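# Swap basket lime and apple onto the two fruit trays

## Task

Take the lime out of the basket and set it on the tray holding the dragon fruit, and set the red apple on the tray holding the lemon. Release both, keep the dragon fruit and the lemon on their own trays, and finish with no hand touching any of the four fruits and no hand gripping a tray.

## Robot and tools

Robot: two six-joint arms, left_arm and right_arm, each ending in a four-digit hand (index, middle, ring, thumb) driven by 16 small motors. right_arm wears a right hand, left_arm a mirrored left hand. Base roots sit near (-0.026, +0.281, +0.049) m for left_arm and (+0.012, -0.263, +0.017) m for right_arm, each yawed very slightly. A camera stand stands behind them.

Scene frame: origin at table-top height, halfway between the two nominal bases; +z up, +x outward over the table, +y toward left_arm. Image left/right does not match the arm names. All reported hand positions (m), quaternions (wxyz), velocities and Hand targets use this frame; reported positions may be a few cm off, more at long reach.

Hand point axes (per hand): +z runs along straightened fingers toward their tips; +y points out of the palm face (palm surface at y = -0.062 m); +x crosses the palm, away from the thumb on the right hand but toward it on the left. A rigid mast near the wrist on the palm side (x +0.05 to +0.10 on the right hand, sign flipped on the left; z -0.16 to -0.11; out to y +0.06) can strike objects. Fingertips have rubber caps; straight tips end about 0.12 m beyond the hand point.

execute_actions(actions, cameras): actions is a list of actions run in sequence. Each action is a table of 1 to 15 rows; every row is one control step of 1/30 s, and a short table repeats its final row until 15 steps (0.5 s) pass. Every row has exactly 48 numbers, each within [-1, 1], covering both arms even if one stays still:
- 0-5: left_arm dx, dy, dz, rx, ry, rz
- 6-21: left hand motor goals
- 22, 23: left current_limit, speed
- 24-29: right_arm dx, dy, dz, rx, ry, rz
- 30-45: right hand motor goals
- 46, 47: right current_limit, speed

Arm numbers are offsets, not poses: they shift the hand point relative to that arm's Hand target as it stood when the action began, along scene-frame axes, rotating about the target's position. Every row in one action is measured from that same starting target, so a row is not added to the previous row, but sending the same offset in a later action moves further. Scale: 1.0 equals 0.6 m of travel or 180 degrees; rx, ry, rz form a single rotation vector. A translation longer than 1.0 is scaled down along its direction. All zeros means hold (and re-request) the current target. Each step, commanded orientation is limited to 40 degrees from the measured one; position gets priority when both cannot be met. The hand often stops short of its target because of friction, payload or a sagging elbow; resting does not fix that, so send the remaining gap as a further offset (for sag, aim higher). Tiny moves may not begin. To stop pressing into something, put the target back behind the hand point.

Hand numbers are absolute goals, each scaled linearly between that hinge's two stops. Per hand, order: index_mcp, index_abd, index_pip, index_dip, middle_mcp, middle_abd, middle_pip, middle_dip, ring_mcp, ring_abd, ring_pip, ring_dip, thumb_cmc, thumb_axl, thumb_mcp, thumb_ipl. Straight values: _mcp +0.75, _abd 0.00, _pip +0.58, _dip +0.70, thumb_cmc +0.71, thumb_axl +0.68, thumb_mcp +0.23, thumb_ipl +0.17. Moving toward -1 curls finger joints toward the palm, swings the thumb from beside the palm to in front of it, and bends the thumb. A zero is a real goal; to leave a hand unchanged, resend its hand_goal, hand_current_limit and hand_speed. current_limit maps -1 to 0 mA and +1 to 550 mA (floor 11 mA) for all motors of that hand; speed sets goal-tracking rate as (speed + 1)/2 of 8.5 rad/s. Initial values: current_limit +0.4, speed -0.6; both persist until changed. A finger squeezes only while its goal lies inside the object; deeper means harder, up to the limit.

cameras: list of names (cam_high, cam_low, cam_left_wrist, cam_right_wrist, all 672x504; wrist ones are fisheye), ["all"], or [] for none. If omitted or null, an empty actions list returns all images, otherwise none. An unrecognised name rejects the whole call. An empty actions list is a pure look.

zoom_image(camera, region): enlarges region [x0, y0, x1, y1] in pixels (origin top-left, at most 504 by 504) of that camera's most recent image; only cameras in the newest image set qualify.

read_manual(section): returns licence texts only ("licences"); moves nothing.

finished_scene(scene): give the current scene's number; closes the scene permanently. The goal must already hold with the hands off everything.

Results: per arm end_effector_position, end_effector_quat_wxyz, Hand target (next offsets start here), joint positions, velocities ("within noise" when still), joint torques (include arm weight; numbers 3 and 4 wrap at ±28 N m). Per hand: hand_goal, hand_measured, hand_current_ma (positive pushes toward -1), hand_state words moving, goal, blocked, overload; plus current limit and speed. Step readings list intermediate positions. MOTOR HOT warns at 85 °C; at 100 °C an OVER-TEMPERATURE FAULT drops that arm for 30-60 s or more.

Avoid: dropping fruit or releasing it while moving; objects leaving the table or set down off it; hard hits on the table or heavy fixed things; contact or squeezing between the two arms, including one hand closing on the other's fingers; long stretches holding loads far out or pushing toward unreachable poses (heat); motor current at 495 mA or more for 5 s, which shuts that motor off for 10 s. A hand takes no new numbers while its arm is stopped. Loose objects may occasionally get nudged by an outside push.

Each tool is called after "Request:" as name([rows], argument=value, ...), one row to a line, values as JSON.

## Session

Request:
execute_actions(actions=[])

Scene clock: 0.00 s.
left_arm: end_effector_position=(+0.5779, +0.2172, +0.3780) hand_goal=(+0.754, +0.000, +0.576, +0.696, +0.754, +0.000, +0.576, +0.696, +0.754, +0.000, +0.576, +0.696, +0.714, +0.678, +0.226, +0.168) hand_measured=(+0.754, +0.000, +0.576, +0.696, +0.754, +0.000, +0.576, +0.696, +0.754, +0.000, +0.576, +0.696, +0.714, +0.678, +0.226, +0.168) hand_current_ma=(+0, +0, +0, +0, +0, +0, +0, +0, +0, +0, +0, +0, +0, +0, +0, +0) hand_state=(goal, goal, goal, goal, goal, goal, goal, goal, goal, goal, goal, goal, goal, goal, goal, goal) hand_current_limit=0.40 hand_speed=-0.60 end_effector_quat_wxyz=(+0.348, +0.523, +0.485, +0.609) | right_arm: end_effector_position=(+0.4650, -0.2133, +0.1887) hand_goal=(+0.754, +0.000, +0.576, +0.696, +0.754, +0.000, +0.576, +0.696, +0.754, +0.000, +0.576, +0.696, +0.714, +0.678, +0.226, +0.168) hand_measured=(+0.754, +0.000, +0.576, +0.696, +0.754, +0.000, +0.576, +0.696, +0.754, +0.000, +0.576, +0.696, +0.714, +0.678, +0.226, +0.168) hand_current_ma=(+0, +0, +0, +0, +0, +0, +0, +0, +0, +0, +0, +0, +0, +0, +0, +0) hand_state=(goal, overload, goal, goal, goal, goal, goal, goal, goal, goal, goal, goal, goal, goal, goal, goal) hand_current_limit=0.40 hand_speed=-0.60 end_effector_quat_wxyz=(-0.029, +0.675, +0.737, +0.018)
Joint positions: left_arm=[-0.165 1.579 0.821 0.739 -0.456 0.295] | right_arm=[0.117 1.346 1.1 -1.334 -0.068 0.057]
Joint velocities: within noise
Joint torques (N m): no reading
Heat: left arm: hottest shoulder 27 °C; right arm: hottest elbow 27 °C.
Hand target: left_arm +0.5813, +0.2165, +0.3894; +0.355, +0.514, +0.483, +0.614 | right_arm +0.4742, -0.2119, +0.2036; -0.019, +0.675, +0.737, +0.031

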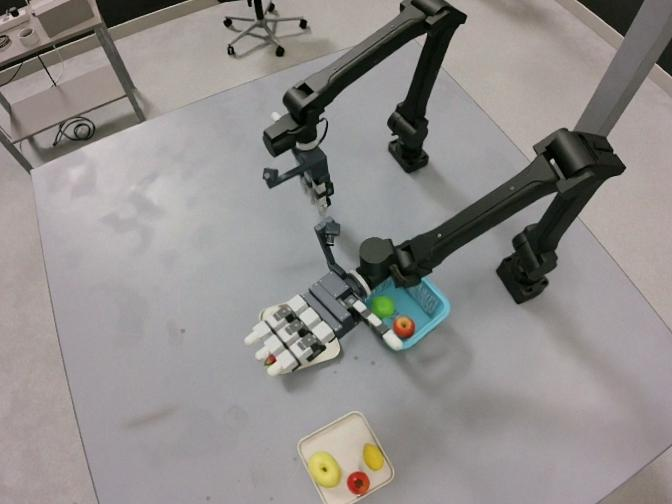

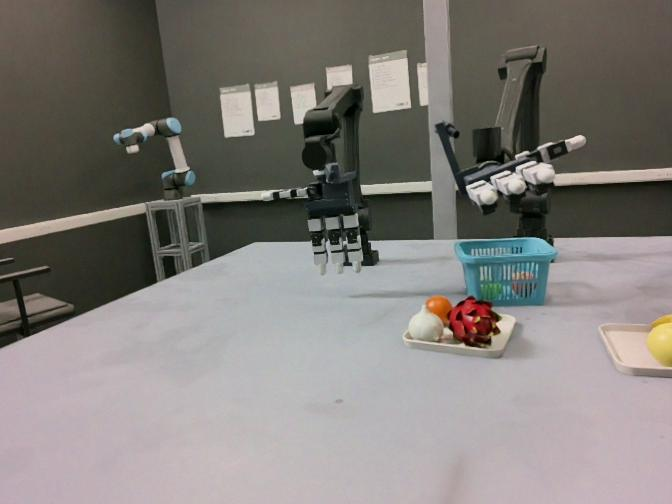

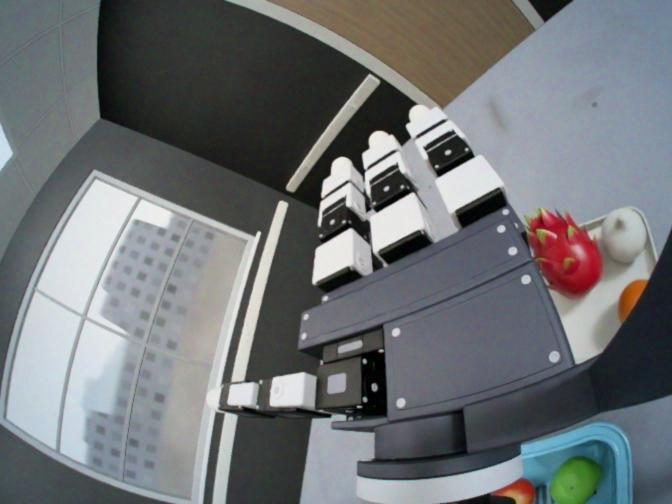

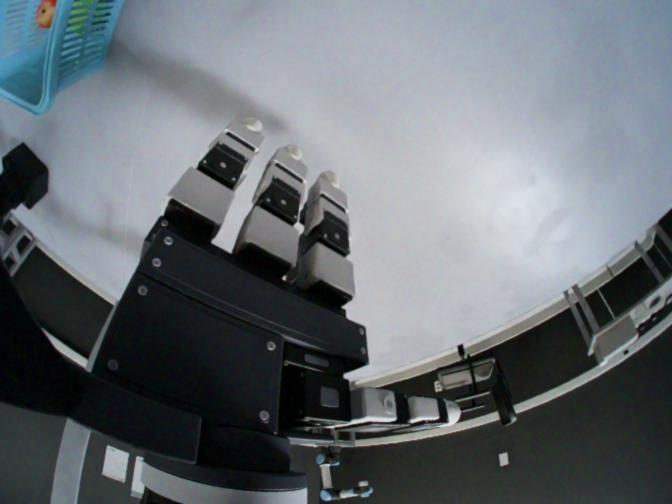

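Request:
zoom_image(camera="cam_high", region=[220, 240, 480, 504])

Request:
zoom_image(camera="cam_low", region=[380, 200, 672, 400])

Scaled by 1.909 from the camera's 672x504 image, which has a finer 960x720 frame.

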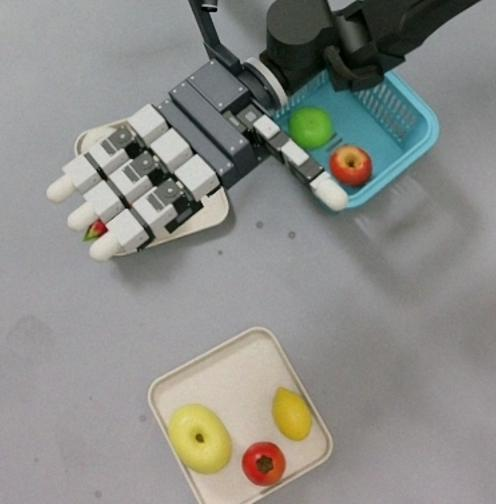

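Scaled by 1.726 from the camera's 672x504 image, which has a finer 960x720 frame.

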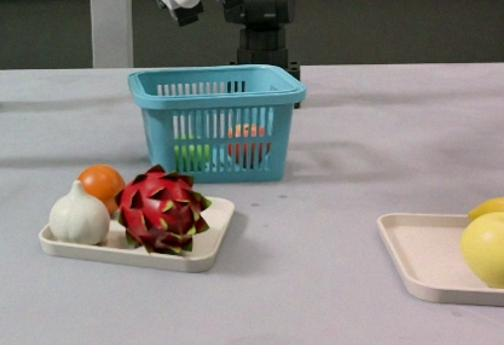

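Request:
execute_actions([
  [[-0.05,0,0.08,0,0.1,0,0.754,0,0.576,0.696,0.754,0,0.576,0.696,0.754,0,0.576,0.696,0.714,0.678,0.226,0.168,0.4,-0.6,0,0,0,0,0,0,0.754,0,0.576,0.696,0.754,0,0.576,0.696,0.754,0,0.576,0.696,0.714,0.678,0.226,0.168,0.4,-0.6]],
  [[-0.05,0,0.08,0,0.18,0,0.754,0,0.576,0.696,0.754,0,0.576,0.696,0.754,0,0.576,0.696,0.714,0.678,0.226,0.168,0.4,-0.6,0,0,0,0,0,0,0.754,0,0.576,0.696,0.754,0,0.576,0.696,0.754,0,0.576,0.696,0.714,0.678,0.226,0.168,0.4,-0.6]],
  [[-0.05,0,0.05,0,0.18,0,0.754,0,0.576,0.696,0.754,0,0.576,0.696,0.754,0,0.576,0.696,0.714,0.678,0.226,0.168,0.4,-0.6,0,0,0,0,0,0,0.754,0,0.576,0.696,0.754,0,0.576,0.696,0.754,0,0.576,0.696,0.714,0.678,0.226,0.168,0.4,-0.6]],
], cameras=["all"])

Scene clock: 72.00 s.
left_arm: end_effector_position=(+0.4858, +0.2150, +0.5021) hand_goal=(+0.754, +0.000, +0.576, +0.696, +0.754, +0.000, +0.576, +0.696, +0.754, +0.000, +0.576, +0.696, +0.714, +0.678, +0.226, +0.168) hand_measured=(+0.758, +0.000, +0.576, +0.696, +0.758, +0.000, +0.576, +0.696, +0.758, +0.000, +0.576, +0.696, +0.718, +0.678, +0.222, +0.168) hand_current_ma=(+18, -2, +1, +0, +18, -3, +1, +0, +17, -3, +1, +0, +22, -4, -21, -2) hand_state=(goal, goal, goal, goal, goal, goal, goal, goal, goal, goal, goal, goal, goal, goal, goal, goal) hand_current_limit=0.40 hand_speed=-0.60 end_effector_quat_wxyz=(+0.014, +0.794, +0.578, +0.189) | right_arm: end_effector_position=(+0.4650, -0.2133, +0.1887) hand_goal=(+0.754, +0.000, +0.576, +0.696, +0.754, +0.000, +0.576, +0.696, +0.754, +0.000, +0.576, +0.696, +0.714, +0.678, +0.226, +0.168) hand_measured=(+0.754, +0.000, +0.576, +0.696, +0.754, +0.000, +0.576, +0.696, +0.754, +0.000, +0.576, +0.696, +0.714, +0.678, +0.224, +0.168) hand_current_ma=(-3, +0, +2, +0, -3, +0, +2, +0, -3, +0, +2, +0, +1, -3, -12, -1) hand_state=(goal, overload, goal, goal, goal, goal, goal, goal, goal, goal, goal, goal, goal, goal, goal, goal) hand_current_limit=0.40 hand_speed=-0.60 end_effector_quat_wxyz=(-0.029, +0.675, +0.737, +0.018)
Joint positions: left_arm=[-0.182 1.366 1.751 -1.683 -0.269 0.106] | right_arm=[0.117 1.346 1.1 -1.334 -0.068 0.057]
Joint torques (N m): left_arm=[2.02 -9.17 13.85 0.94 -0.26 0.08] | right_arm=[-1.2 -10.81 10.63 0.09 -0.07 0.07]
Heat: left arm: hottest shoulder 29 °C; right arm: hottest elbow 30 °C.
Hand target: left_arm +0.4912, +0.2165, +0.5156; -0.053, +0.791, +0.597, +0.120 | right_arm +0.4742, -0.2119, +0.2036; -0.019, +0.675, +0.737, +0.031
Off the commanded pose: left_arm 0.015 m, 11 deg | right_arm 0.018 m, 2 deg.
joint sent to its limit (left arm) — joint 4 (wrist pitch), lower limit. The joint targets are off in orientation, not in position.
Step readings (end_effector_position of left_arm | right_arm):
0: (+0.5779, +0.2172, +0.3780) | (+0.4650, -0.2133, +0.1887)
1: (+0.5795, +0.2170, +0.3736) | (+0.4650, -0.2133, +0.1887)
2: (+0.5793, +0.2161, +0.3667) | (+0.4650, -0.2133, +0.1887)
4: (+0.5673, +0.2176, +0.3701) | (+0.4650, -0.2133, +0.1887)
8: (+0.5377, +0.2237, +0.4177) | (+0.4650, -0.2133, +0.1887)
15: (+0.5379, +0.2224, +0.4389) | (+0.4650, -0.2133, +0.1887)
16: (+0.5394, +0.2209, +0.4328) | (+0.4650, -0.2133, +0.1887)
17: (+0.5384, +0.2187, +0.4230) | (+0.4650, -0.2133, +0.1887)
19: (+0.5284, +0.2182, +0.4222) | (+0.4650, -0.2133, +0.1887)
23: (+0.5111, +0.2212, +0.4597) | (+0.4650, -0.2133, +0.1887)
30: (+0.5080, +0.2225, +0.4980) | (+0.4650, -0.2133, +0.1887)
31: (+0.5042, +0.2194, +0.4909) | (+0.4650, -0.2133, +0.1887)
32: (+0.4999, +0.2155, +0.4828) | (+0.4650, -0.2133, +0.1887)
34: (+0.4935, +0.2107, +0.4877) | (+0.4650, -0.2133, +0.1887)
38: (+0.4913, +0.2116, +0.5059) | (+0.4650, -0.2133, +0.1887)
45: (+0.4859, +0.2149, +0.5021) | (+0.4650, -0.2133, +0.1887)

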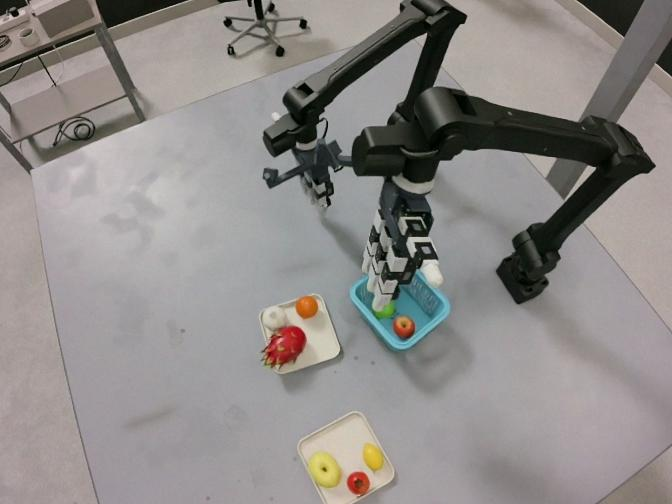

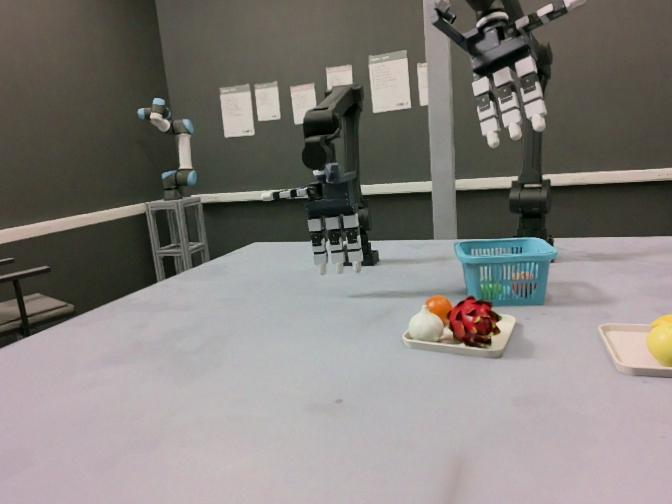

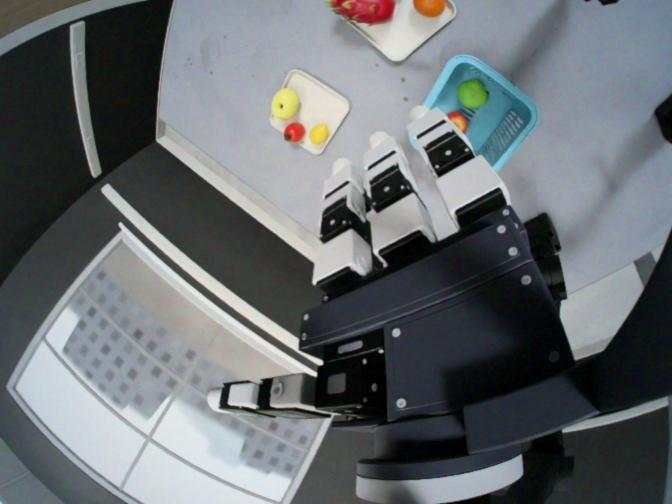

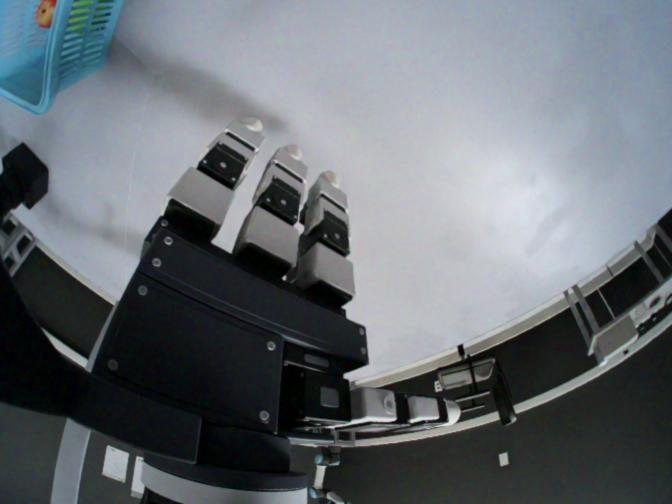

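Request:
zoom_image(camera="cam_high", region=[230, 60, 480, 260])

Request:
zoom_image(camera="cam_high", region=[240, 240, 480, 504])

Request:
zoom_image(camera="cam_low", region=[380, 0, 672, 400])

Scaled by 2.016 from the camera's 672x504 image, which has a finer 960x720 frame.

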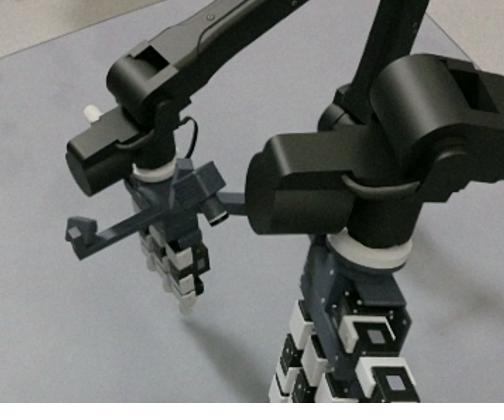

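Scaled by 1.909 from the camera's 672x504 image, which has a finer 960x720 frame.

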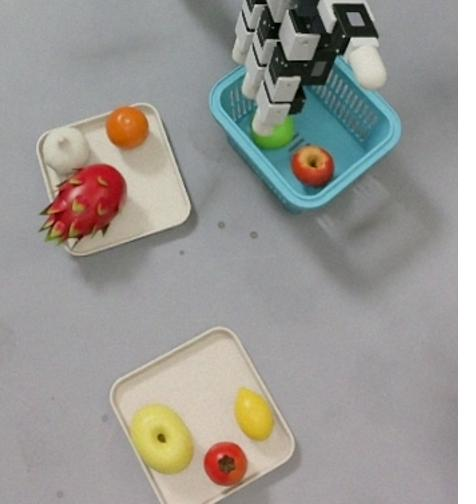

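Scaled by 1.260 from the camera's 672x504 image, which has a finer 960x720 frame.

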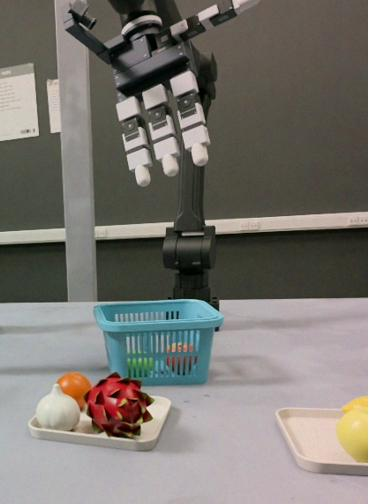

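Request:
zoom_image(camera="cam_high", region=[440, 180, 640, 330])

Request:
zoom_image(camera="cam_high", region=[340, 60, 480, 200])

Scaled by 2.520 from the camera's 672x504 image, which has a finer 960x720 frame.

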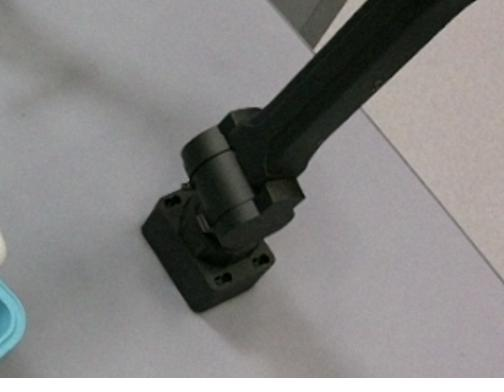

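Scaled by 3.600 from the camera's 672x504 image, which has a finer 960x720 frame.

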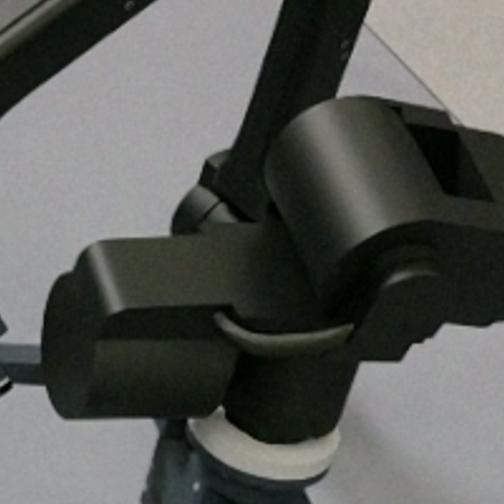

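Request:
execute_actions([
  [[-0.053,-0.003,-0.097,-0.0138,0.0436,0.0326,0.959,0,-0.372,0.116,0.959,0,-0.372,0.116,0.959,0,-0.81,-0.463,-0.572,0.677,-0.112,0.168,0.4,-0.6,0,0,0,0,0,0,0.754,0,0.576,0.696,0.754,0,0.576,0.696,0.754,0,0.576,0.696,0.714,0.678,0.226,0.168,0.4,-0.6]],
  [[-0.053,-0.003,-0.097,-0.0138,0.0436,0.0326,0.959,0,-0.372,0.116,0.959,0,-0.372,0.116,0.959,0,-0.81,-0.463,-0.572,0.677,-0.112,0.168,0.4,-0.6,0,0,0,0,0,0,0.754,0,0.576,0.696,0.754,0,0.576,0.696,0.754,0,0.576,0.696,0.714,0.678,0.226,0.168,0.4,-0.6]],
  [[-0.053,-0.003,-0.097,-0.0138,0.0436,0.0326,0.959,0,-0.372,0.116,0.959,0,-0.372,0.116,0.959,0,-0.81,-0.463,-0.572,0.677,-0.112,0.168,0.4,-0.6,0,0,0,0,0,0,0.754,0,0.576,0.696,0.754,0,0.576,0.696,0.754,0,0.576,0.696,0.714,0.678,0.226,0.168,0.4,-0.6]],
  [[-0.053,-0.003,-0.097,-0.0138,0.0436,0.0326,0.959,0,-0.372,0.116,0.959,0,-0.372,0.116,0.959,0,-0.81,-0.463,-0.572,0.677,-0.112,0.168,0.4,-0.6,0,0,0,0,0,0,0.754,0,0.576,0.696,0.754,0,0.576,0.696,0.754,0,0.576,0.696,0.714,0.678,0.226,0.168,0.4,-0.6]],
], cameras=["all"])

Scene clock: 212.10 s.
left_arm: end_effector_position=(+0.3644, +0.2091, +0.2846) hand_goal=(+0.960, +0.000, -0.372, +0.116, +0.960, +0.000, -0.372, +0.116, +0.960, +0.000, -0.810, -0.462, -0.572, +0.678, -0.112, +0.168) hand_measured=(+0.956, +0.002, -0.370, +0.120, +0.956, +0.002, -0.368, +0.118, +0.958, +0.000, -0.804, -0.460, -0.570, +0.678, -0.114, +0.168) hand_current_ma=(-15, +5, +13, +15, -15, +4, +14, +13, -12, +1, +28, +13, +9, -4, -16, -2) hand_state=(goal, goal, goal, goal, goal, goal, goal, goal, goal, goal, goal, goal, goal, goal, goal, goal) hand_current_limit=0.40 hand_speed=-0.60 end_effector_quat_wxyz=(-0.051, +0.673, +0.734, -0.079) | right_arm: end_effector_position=(+0.4650, -0.2133, +0.1887) hand_goal=(+0.754, +0.000, +0.576, +0.696, +0.754, +0.000, +0.576, +0.696, +0.754, +0.000, +0.576, +0.696, +0.714, +0.678, +0.226, +0.168) hand_measured=(+0.754, +0.000, +0.576, +0.696, +0.754, +0.000, +0.576, +0.696, +0.754, +0.000, +0.576, +0.696, +0.714, +0.678, +0.224, +0.168) hand_current_ma=(-3, +0, +2, +0, -3, +0, +2, +0, -3, +0, +2, +0, +1, -3, -12, -1) hand_state=(goal, overload, goal, goal, goal, goal, goal, goal, goal, goal, goal, goal, goal, goal, goal, goal) hand_current_limit=0.40 hand_speed=-0.60 end_effector_quat_wxyz=(-0.029, +0.675, +0.737, +0.018)
Joint positions: left_arm=[-0.205 1.296 1.249 -1.689 0.094 -0.344] | right_arm=[0.117 1.346 1.1 -1.334 -0.068 0.057]
Joint torques (N m): left_arm=[1.32 -8.35 9.65 0.28 0.2 -0.05] | right_arm=[-1.38 -10.75 10.66 0.08 -0.07 0.06]
Heat: left arm: hottest elbow 32 °C; right arm: hottest elbow 32 °C.
Hand target: left_arm +0.3641, +0.2093, +0.2827; -0.167, +0.660, +0.715, -0.161 | right_arm +0.4742, -0.2119, +0.2036; -0.019, +0.675, +0.737, +0.031
Off the commanded pose: left_arm 0.002 m, 16 deg | right_arm 0.018 m, 2 deg.
joint sent to its limit (left arm) — joint 4 (wrist pitch), lower limit. The joint targets are off in orientation, not in position.
Step readings (end_effector_position of left_arm | right_arm):
0: (+0.4858, +0.2150, +0.5021) | (+0.4650, -0.2133, +0.1887)
1: (+0.4843, +0.2139, +0.4971) | (+0.4650, -0.2133, +0.1887)
2: (+0.4794, +0.2126, +0.4894) | (+0.4650, -0.2133, +0.1887)
4: (+0.4687, +0.2134, +0.4680) | (+0.4650, -0.2133, +0.1887)
8: (+0.4640, +0.2143, +0.4521) | (+0.4650, -0.2133, +0.1887)
15: (+0.4638, +0.2159, +0.4525) | (+0.4650, -0.2133, +0.1887)
16: (+0.4614, +0.2140, +0.4461) | (+0.4650, -0.2133, +0.1887)
17: (+0.4551, +0.2124, +0.4376) | (+0.4650, -0.2133, +0.1887)
19: (+0.4395, +0.2119, +0.4120) | (+0.4650, -0.2133, +0.1887)
23: (+0.4311, +0.2113, +0.3928) | (+0.4650, -0.2133, +0.1887)
30: (+0.4307, +0.2133, +0.3932) | (+0.4650, -0.2133, +0.1887)
31: (+0.4278, +0.2107, +0.3876) | (+0.4650, -0.2133, +0.1887)
32: (+0.4215, +0.2080, +0.3793) | (+0.4650, -0.2133, +0.1887)
34: (+0.4067, +0.2077, +0.3560) | (+0.4650, -0.2133, +0.1887)
38: (+0.3979, +0.2101, +0.3384) | (+0.4650, -0.2133, +0.1887)
45: (+0.3973, +0.2118, +0.3384) | (+0.4650, -0.2133, +0.1887)
46: (+0.3938, +0.2086, +0.3332) | (+0.4650, -0.2133, +0.1887)
47: (+0.3876, +0.2049, +0.3259) | (+0.4650, -0.2133, +0.1887)
49: (+0.3735, +0.2041, +0.3039) | (+0.4650, -0.2133, +0.1887)
53: (+0.3651, +0.2074, +0.2851) | (+0.4650, -0.2133, +0.1887)
60: (+0.3646, +0.2086, +0.2846) | (+0.4650, -0.2133, +0.1887)

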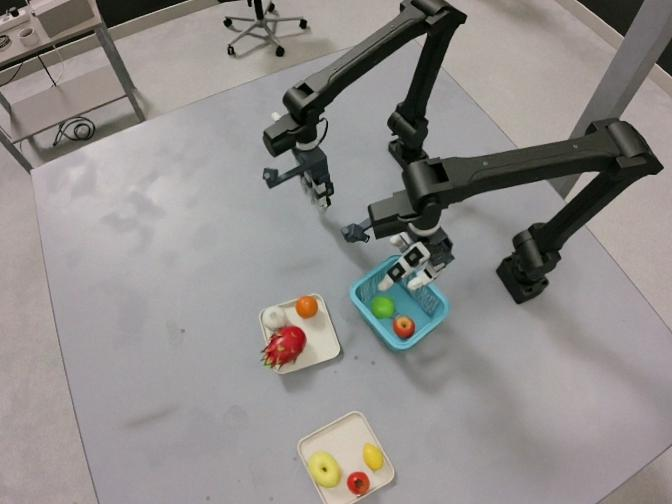

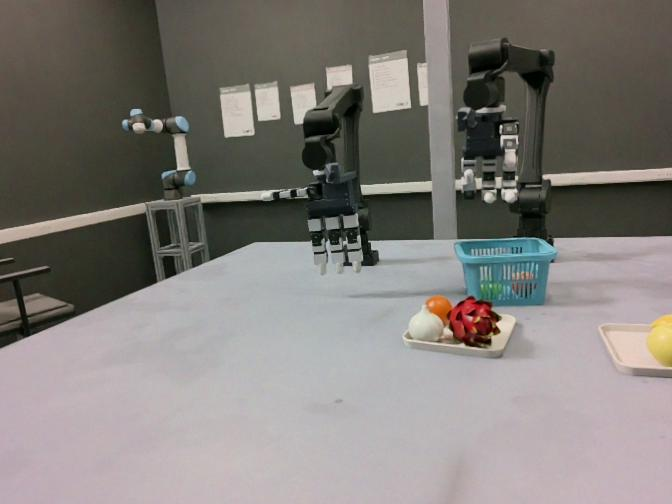

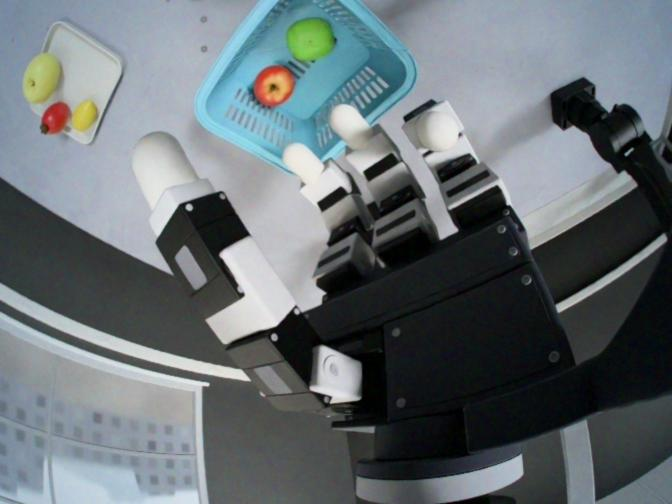

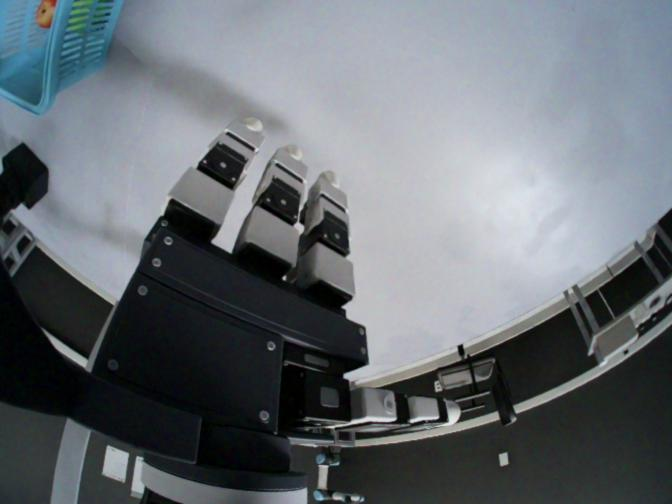

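Request:
execute_actions([
  [[-0.005,0.045,-0.067,-0.0138,0.0436,0.0326,0.959,0,-0.372,0.116,0.959,0,-0.372,0.116,0.959,0,-0.81,-0.463,-0.572,0.677,-0.112,0.168,0.4,-0.6,0,0,0,0,0,0,0.754,0,0.576,0.696,0.754,0,0.576,0.696,0.754,0,0.576,0.696,0.714,0.678,0.226,0.168,0.4,-0.6]],
  [[-0.005,0.045,-0.067,0,0,0,0.959,0,-0.372,0.116,0.959,0,-0.372,0.116,0.959,0,-0.81,-0.463,-0.572,0.677,-0.112,0.168,0.4,-0.6,0,0,0,0,0,0,0.754,0,0.576,0.696,0.754,0,0.576,0.696,0.754,0,0.576,0.696,0.714,0.678,0.226,0.168,0.4,-0.6]],
], cameras=["cam_high","cam_low","cam_left_wrist"])

Scene clock: 232.90 s.
left_arm: end_effector_position=(+0.3603, +0.2651, +0.2049) hand_goal=(+0.960, +0.000, -0.372, +0.116, +0.960, +0.000, -0.372, +0.116, +0.960, +0.000, -0.810, -0.462, -0.572, +0.678, -0.112, +0.168) hand_measured=(+0.956, +0.002, -0.370, +0.120, +0.956, +0.000, -0.370, +0.118, +0.958, +0.000, -0.804, -0.460, -0.572, +0.678, -0.114, +0.168) hand_current_ma=(-16, +4, +12, +15, -15, +4, +13, +13, -11, +1, +27, +13, -2, -4, -15, -2) hand_state=(goal, goal, goal, goal, goal, goal, goal, goal, goal, goal, goal, goal, goal, goal, goal, goal) hand_current_limit=0.40 hand_speed=-0.60 end_effector_quat_wxyz=(-0.114, +0.617, +0.762, -0.161) | right_arm: end_effector_position=(+0.4650, -0.2133, +0.1887) hand_goal=(+0.754, +0.000, +0.576, +0.696, +0.754, +0.000, +0.576, +0.696, +0.754, +0.000, +0.576, +0.696, +0.714, +0.678, +0.226, +0.168) hand_measured=(+0.754, +0.000, +0.576, +0.696, +0.754, +0.000, +0.576, +0.696, +0.754, +0.000, +0.576, +0.696, +0.714, +0.678, +0.224, +0.168) hand_current_ma=(-3, +0, +2, +0, -3, +0, +2, +0, -3, +0, +2, +0, +1, -3, -12, -1) hand_state=(goal, overload, goal, goal, goal, goal, goal, goal, goal, goal, goal, goal, goal, goal, goal, goal) hand_current_limit=0.40 hand_speed=-0.60 end_effector_quat_wxyz=(-0.029, +0.675, +0.737, +0.018)
Joint positions: left_arm=[-0.032 1.437 1.181 -1.689 0.14 -0.275] | right_arm=[0.117 1.346 1.1 -1.334 -0.068 0.057]
Joint torques (N m): left_arm=[0.97 -9.64 8.24 -0.18 -0.02 0.15] | right_arm=[-1.14 -10.87 10.7 0.09 -0.06 0.07]
Heat: left arm: hottest elbow 30 °C; right arm: hottest elbow 32 °C.
Hand target: left_arm +0.3580, +0.2634, +0.2022; -0.193, +0.613, +0.731, -0.229 | right_arm +0.4742, -0.2119, +0.2036; -0.019, +0.675, +0.737, +0.031
Off the commanded pose: left_arm 0.004 m, 12 deg | right_arm 0.018 m, 2 deg.
joint sent to its limit (left arm) — joint 4 (wrist pitch), lower limit. The joint targets are off in orientation, not in position.
Step readings (end_effector_position of left_arm | right_arm):
0: (+0.3644, +0.2091, +0.2846) | (+0.4650, -0.2133, +0.1887)
1: (+0.3631, +0.2078, +0.2822) | (+0.4650, -0.2133, +0.1887)
2: (+0.3610, +0.2068, +0.2784) | (+0.4650, -0.2133, +0.1887)
4: (+0.3604, +0.2203, +0.2678) | (+0.4650, -0.2133, +0.1887)
8: (+0.3636, +0.2385, +0.2509) | (+0.4650, -0.2133, +0.1887)
15: (+0.3643, +0.2381, +0.2469) | (+0.4650, -0.2133, +0.1887)
16: (+0.3640, +0.2402, +0.2449) | (+0.4650, -0.2133, +0.1887)
17: (+0.3629, +0.2422, +0.2420) | (+0.4650, -0.2133, +0.1887)
19: (+0.3597, +0.2531, +0.2298) | (+0.4650, -0.2133, +0.1887)
23: (+0.3593, +0.2659, +0.2096) | (+0.4650, -0.2133, +0.1887)
30: (+0.3601, +0.2653, +0.2049) | (+0.4650, -0.2133, +0.1887)
Images, in order (width x height): cam_high 672x504, cam_low 672x504, cam_left_wrist 672x504.

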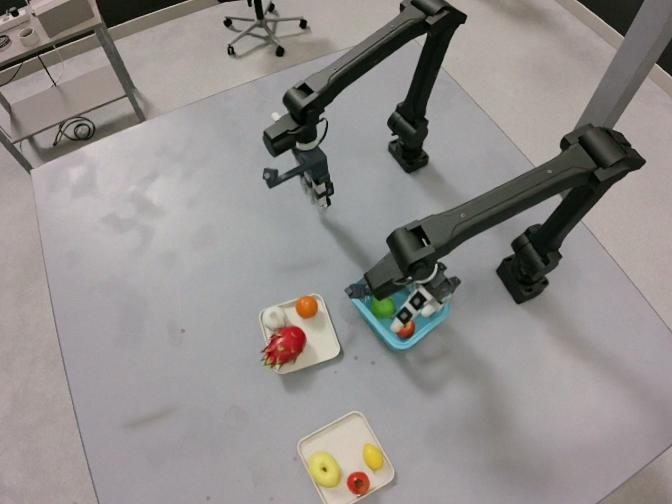

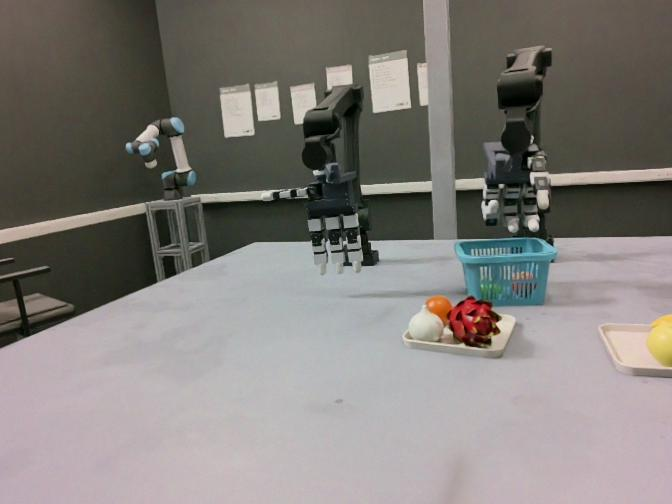

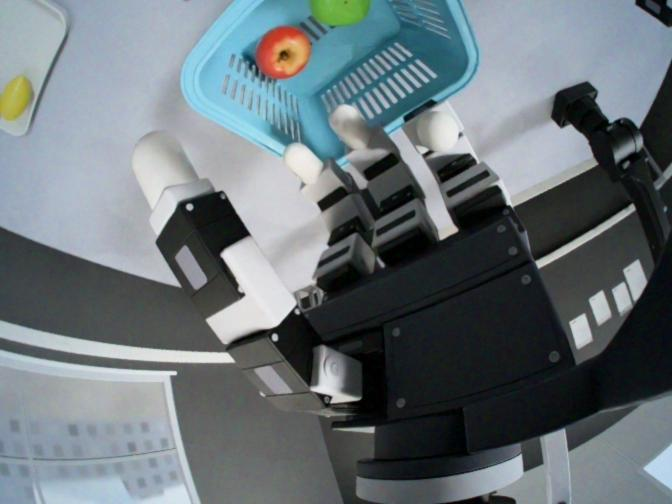

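Request:
execute_actions([
  [[-0.01,-0.027,-0.037,-0.0117,0.066,0,0.712,0,-0.08,0.044,0.712,0,-0.08,0.044,0.712,0,-0.85,-0.6,-0.572,0.677,-0.224,0.168,0.4,-0.6,0,0,0,0,0,0,0.754,0,0.576,0.696,0.754,0,0.576,0.696,0.754,0,0.576,0.696,0.714,0.678,0.226,0.168,0.4,-0.6]],
], cameras=["cam_high","cam_low","cam_left_wrist"])

Request:
zoom_image(camera="cam_high", region=[330, 220, 480, 370])

Request:
zoom_image(camera="cam_low", region=[430, 150, 580, 320])

Scene clock: 313.13 s.
left_arm: end_effector_position=(+0.3567, +0.2473, +0.1873) hand_goal=(+0.712, +0.000, -0.080, +0.044, +0.712, +0.000, -0.080, +0.044, +0.712, +0.000, -0.850, -0.600, -0.572, +0.678, -0.224, +0.168) hand_measured=(+0.712, +0.002, -0.082, +0.048, +0.712, +0.002, -0.082, +0.048, +0.712, +0.000, -0.842, -0.596, -0.572, +0.678, -0.224, +0.168) hand_current_ma=(-3, +4, -8, +18, -3, +4, -8, +14, +2, +1, +36, +14, -1, -4, +1, -2) hand_state=(goal, goal, goal, goal, goal, goal, goal, goal, goal, goal, goal, goal, goal, goal, goal, goal) hand_current_limit=0.40 hand_speed=-0.60 end_effector_quat_wxyz=(-0.122, +0.617, +0.754, -0.192) | right_arm: end_effector_position=(+0.4650, -0.2133, +0.1887) hand_goal=(+0.754, +0.000, +0.576, +0.696, +0.754, +0.000, +0.576, +0.696, +0.754, +0.000, +0.576, +0.696, +0.714, +0.678, +0.226, +0.168) hand_measured=(+0.754, +0.000, +0.576, +0.696, +0.754, +0.000, +0.576, +0.696, +0.754, +0.000, +0.576, +0.696, +0.714, +0.678, +0.224, +0.168) hand_current_ma=(-3, +0, +2, +0, -3, +0, +2, +0, -3, +0, +2, +0, +1, -3, -12, -1) hand_state=(goal, overload, goal, goal, goal, goal, goal, goal, goal, goal, goal, goal, goal, goal, goal, goal) hand_current_limit=0.40 hand_speed=-0.60 end_effector_quat_wxyz=(-0.029, +0.675, +0.737, +0.018)
Joint positions: left_arm=[-0.057 1.477 1.175 -1.689 0.188 -0.276] | right_arm=[0.117 1.346 1.1 -1.334 -0.068 0.057]
Joint torques (N m): left_arm=[0.97 -9.29 7.88 -0.2 0.29 -0.05] | right_arm=[-1.38 -10.81 10.67 0.06 -0.06 0.06]
Heat: left arm: hottest shoulder 28 °C; right arm: hottest elbow 32 °C.
Hand target: left_arm +0.3521, +0.2471, +0.1800; -0.256, +0.590, +0.703, -0.305 | right_arm +0.4742, -0.2119, +0.2036; -0.019, +0.675, +0.737, +0.031
Off the commanded pose: left_arm 0.009 m, 21 deg | right_arm 0.018 m, 2 deg.
joint sent to its limit (left arm) — joint 4 (wrist pitch), lower limit. The joint targets are off in orientation, not in position.
Step readings (end_effector_position of left_arm | right_arm):
0: (+0.3603, +0.2650, +0.2049) | (+0.4650, -0.2133, +0.1887)
1: (+0.3599, +0.2623, +0.2040) | (+0.4650, -0.2133, +0.1887)
2: (+0.3592, +0.2586, +0.2026) | (+0.4650, -0.2133, +0.1887)
4: (+0.3581, +0.2523, +0.1979) | (+0.4650, -0.2133, +0.1887)
8: (+0.3568, +0.2474, +0.1891) | (+0.4650, -0.2133, +0.1887)
15: (+0.3567, +0.2473, +0.1873) | (+0.4650, -0.2133, +0.1887)
Images, in order (width x height): cam_high 672x504, cam_low 672x504, cam_left_wrist 672x504.

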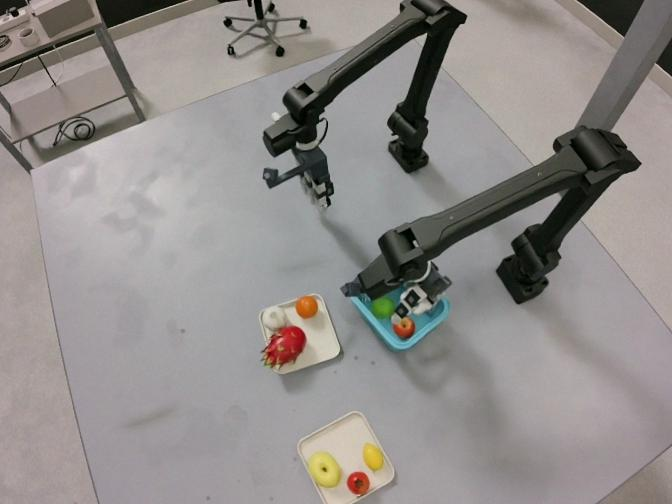

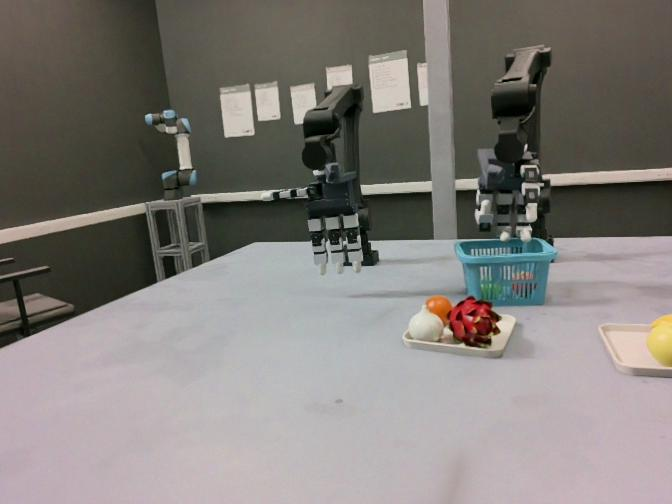

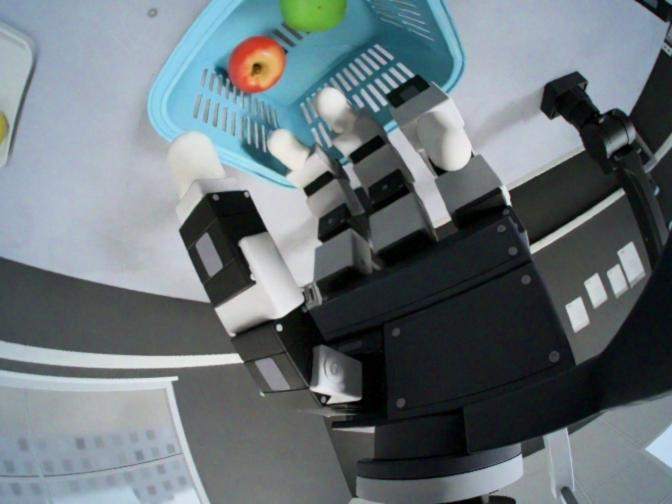

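Scaled by 3.360 from the camera's 672x504 image, which has a finer 960x720 frame.

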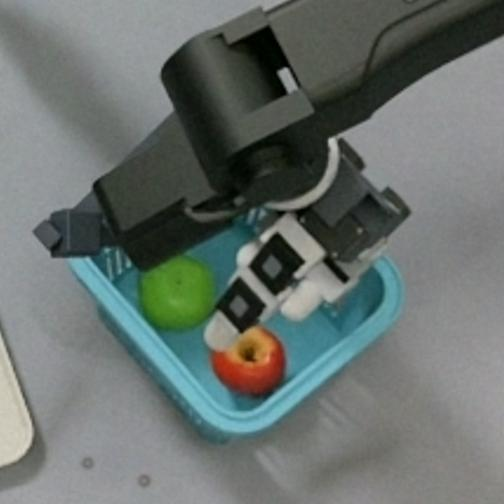

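Scaled by 2.965 from the camera's 672x504 image, which has a finer 960x720 frame.

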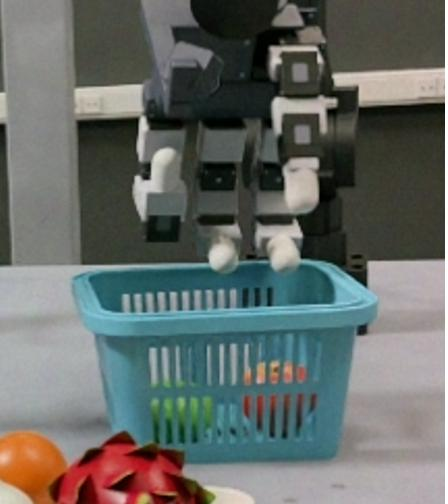

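Request:
execute_actions([
  [[-0.0135,-0.0035,-0.083,0,0,0,0.712,0,-0.08,0.044,0.712,0,-0.08,0.044,0.712,0,-0.85,-0.6,-0.572,0.677,-0.224,0.168,0.4,-0.6,0,0,0,0,0,0,0.754,0,0.576,0.696,0.754,0,0.576,0.696,0.754,0,0.576,0.696,0.714,0.678,0.226,0.168,0.4,-0.6]],
], cameras=["cam_high","cam_low","cam_left_wrist"])

Request:
zoom_image(camera="cam_high", region=[330, 220, 480, 370])

Request:
zoom_image(camera="cam_low", region=[430, 150, 580, 320])

Scene clock: 324.97 s.
left_arm: end_effector_position=(+0.3461, +0.2458, +0.1291) hand_goal=(+0.712, +0.000, -0.080, +0.044, +0.712, +0.000, -0.080, +0.044, +0.712, +0.000, -0.850, -0.600, -0.572, +0.678, -0.224, +0.168) hand_measured=(+0.704, +0.002, -0.082, +0.048, +0.704, +0.002, -0.082, +0.048, +0.712, +0.000, -0.844, -0.598, -0.572, +0.678, -0.224, +0.168) hand_current_ma=(-34, +4, -9, +17, -42, +4, -8, +14, -4, +1, +31, +13, -1, -4, +1, -2) hand_state=(goal, goal, goal, goal, goal, goal, goal, goal, goal, goal, goal, goal, goal, goal, goal, goal) hand_current_limit=0.40 hand_speed=-0.60 end_effector_quat_wxyz=(-0.185, +0.601, +0.740, -0.240) | right_arm: end_effector_position=(+0.4650, -0.2133, +0.1887) hand_goal=(+0.754, +0.000, +0.576, +0.696, +0.754, +0.000, +0.576, +0.696, +0.754, +0.000, +0.576, +0.696, +0.714, +0.678, +0.226, +0.168) hand_measured=(+0.754, +0.000, +0.576, +0.696, +0.754, +0.000, +0.576, +0.696, +0.754, +0.000, +0.576, +0.696, +0.714, +0.678, +0.224, +0.168) hand_current_ma=(-3, +0, +2, +0, -3, +0, +2, +0, -3, +0, +2, +0, +1, -3, -12, -1) hand_state=(goal, overload, goal, goal, goal, goal, goal, goal, goal, goal, goal, goal, goal, goal, goal, goal) hand_current_limit=0.40 hand_speed=-0.60 end_effector_quat_wxyz=(-0.029, +0.675, +0.737, +0.018)
Joint positions: left_arm=[-0.057 1.623 1.155 -1.689 0.198 -0.263] | right_arm=[0.117 1.346 1.1 -1.334 -0.068 0.057]
Joint torques (N m): left_arm=[1.32 -12.34 7.16 -0.59 0.19 0.18] | right_arm=[-1.38 -10.93 10.65 0.03 -0.06 0.07]
Heat: left arm: hottest shoulder 28 °C; right arm: hottest elbow 32 °C.
Hand target: left_arm +0.3440, +0.2451, +0.1303; -0.256, +0.590, +0.703, -0.305 | right_arm +0.4742, -0.2119, +0.2036; -0.019, +0.675, +0.737, +0.031
Off the commanded pose: left_arm 0.003 m, 12 deg | right_arm 0.018 m, 2 deg.
joint sent to its limit (left arm) — joint 4 (wrist pitch), lower limit. The joint targets are off in orientation, not in position.
Step readings (end_effector_position of left_arm | right_arm):
0: (+0.3567, +0.2473, +0.1873) | (+0.4650, -0.2133, +0.1887)
1: (+0.3560, +0.2468, +0.1850) | (+0.4650, -0.2133, +0.1887)
2: (+0.3554, +0.2458, +0.1814) | (+0.4650, -0.2133, +0.1887)
4: (+0.3523, +0.2456, +0.1651) | (+0.4650, -0.2133, +0.1887)
8: (+0.3469, +0.2459, +0.1352) | (+0.4650, -0.2133, +0.1887)
15: (+0.3461, +0.2458, +0.1291) | (+0.4650, -0.2133, +0.1887)
Images, in order (width x height): cam_high 672x504, cam_low 672x504, cam_left_wrist 672x504.

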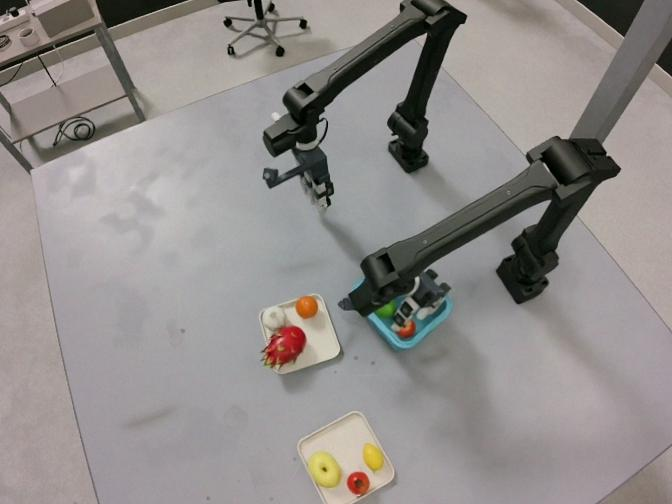

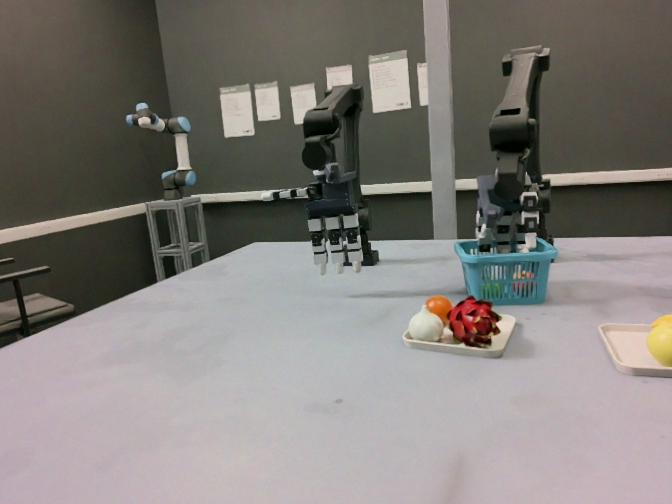

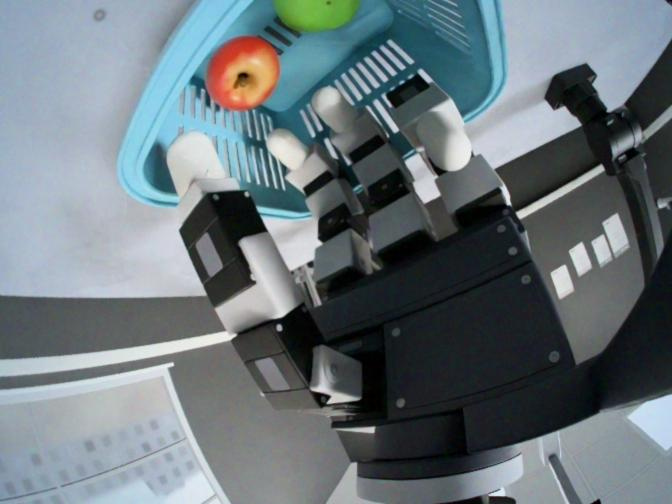

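Scaled by 3.360 from the camera's 672x504 image, which has a finer 960x720 frame.

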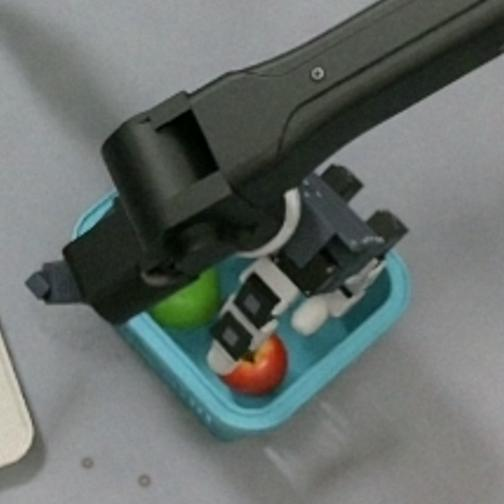

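Scaled by 2.965 from the camera's 672x504 image, which has a finer 960x720 frame.

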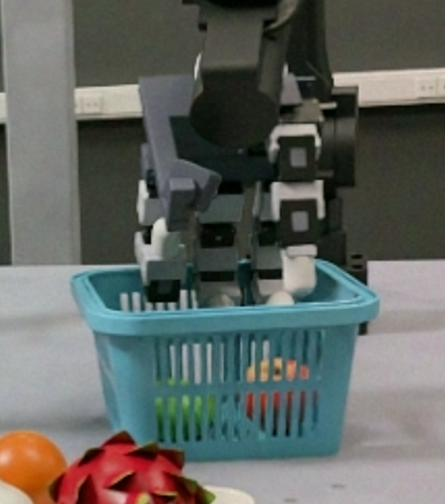

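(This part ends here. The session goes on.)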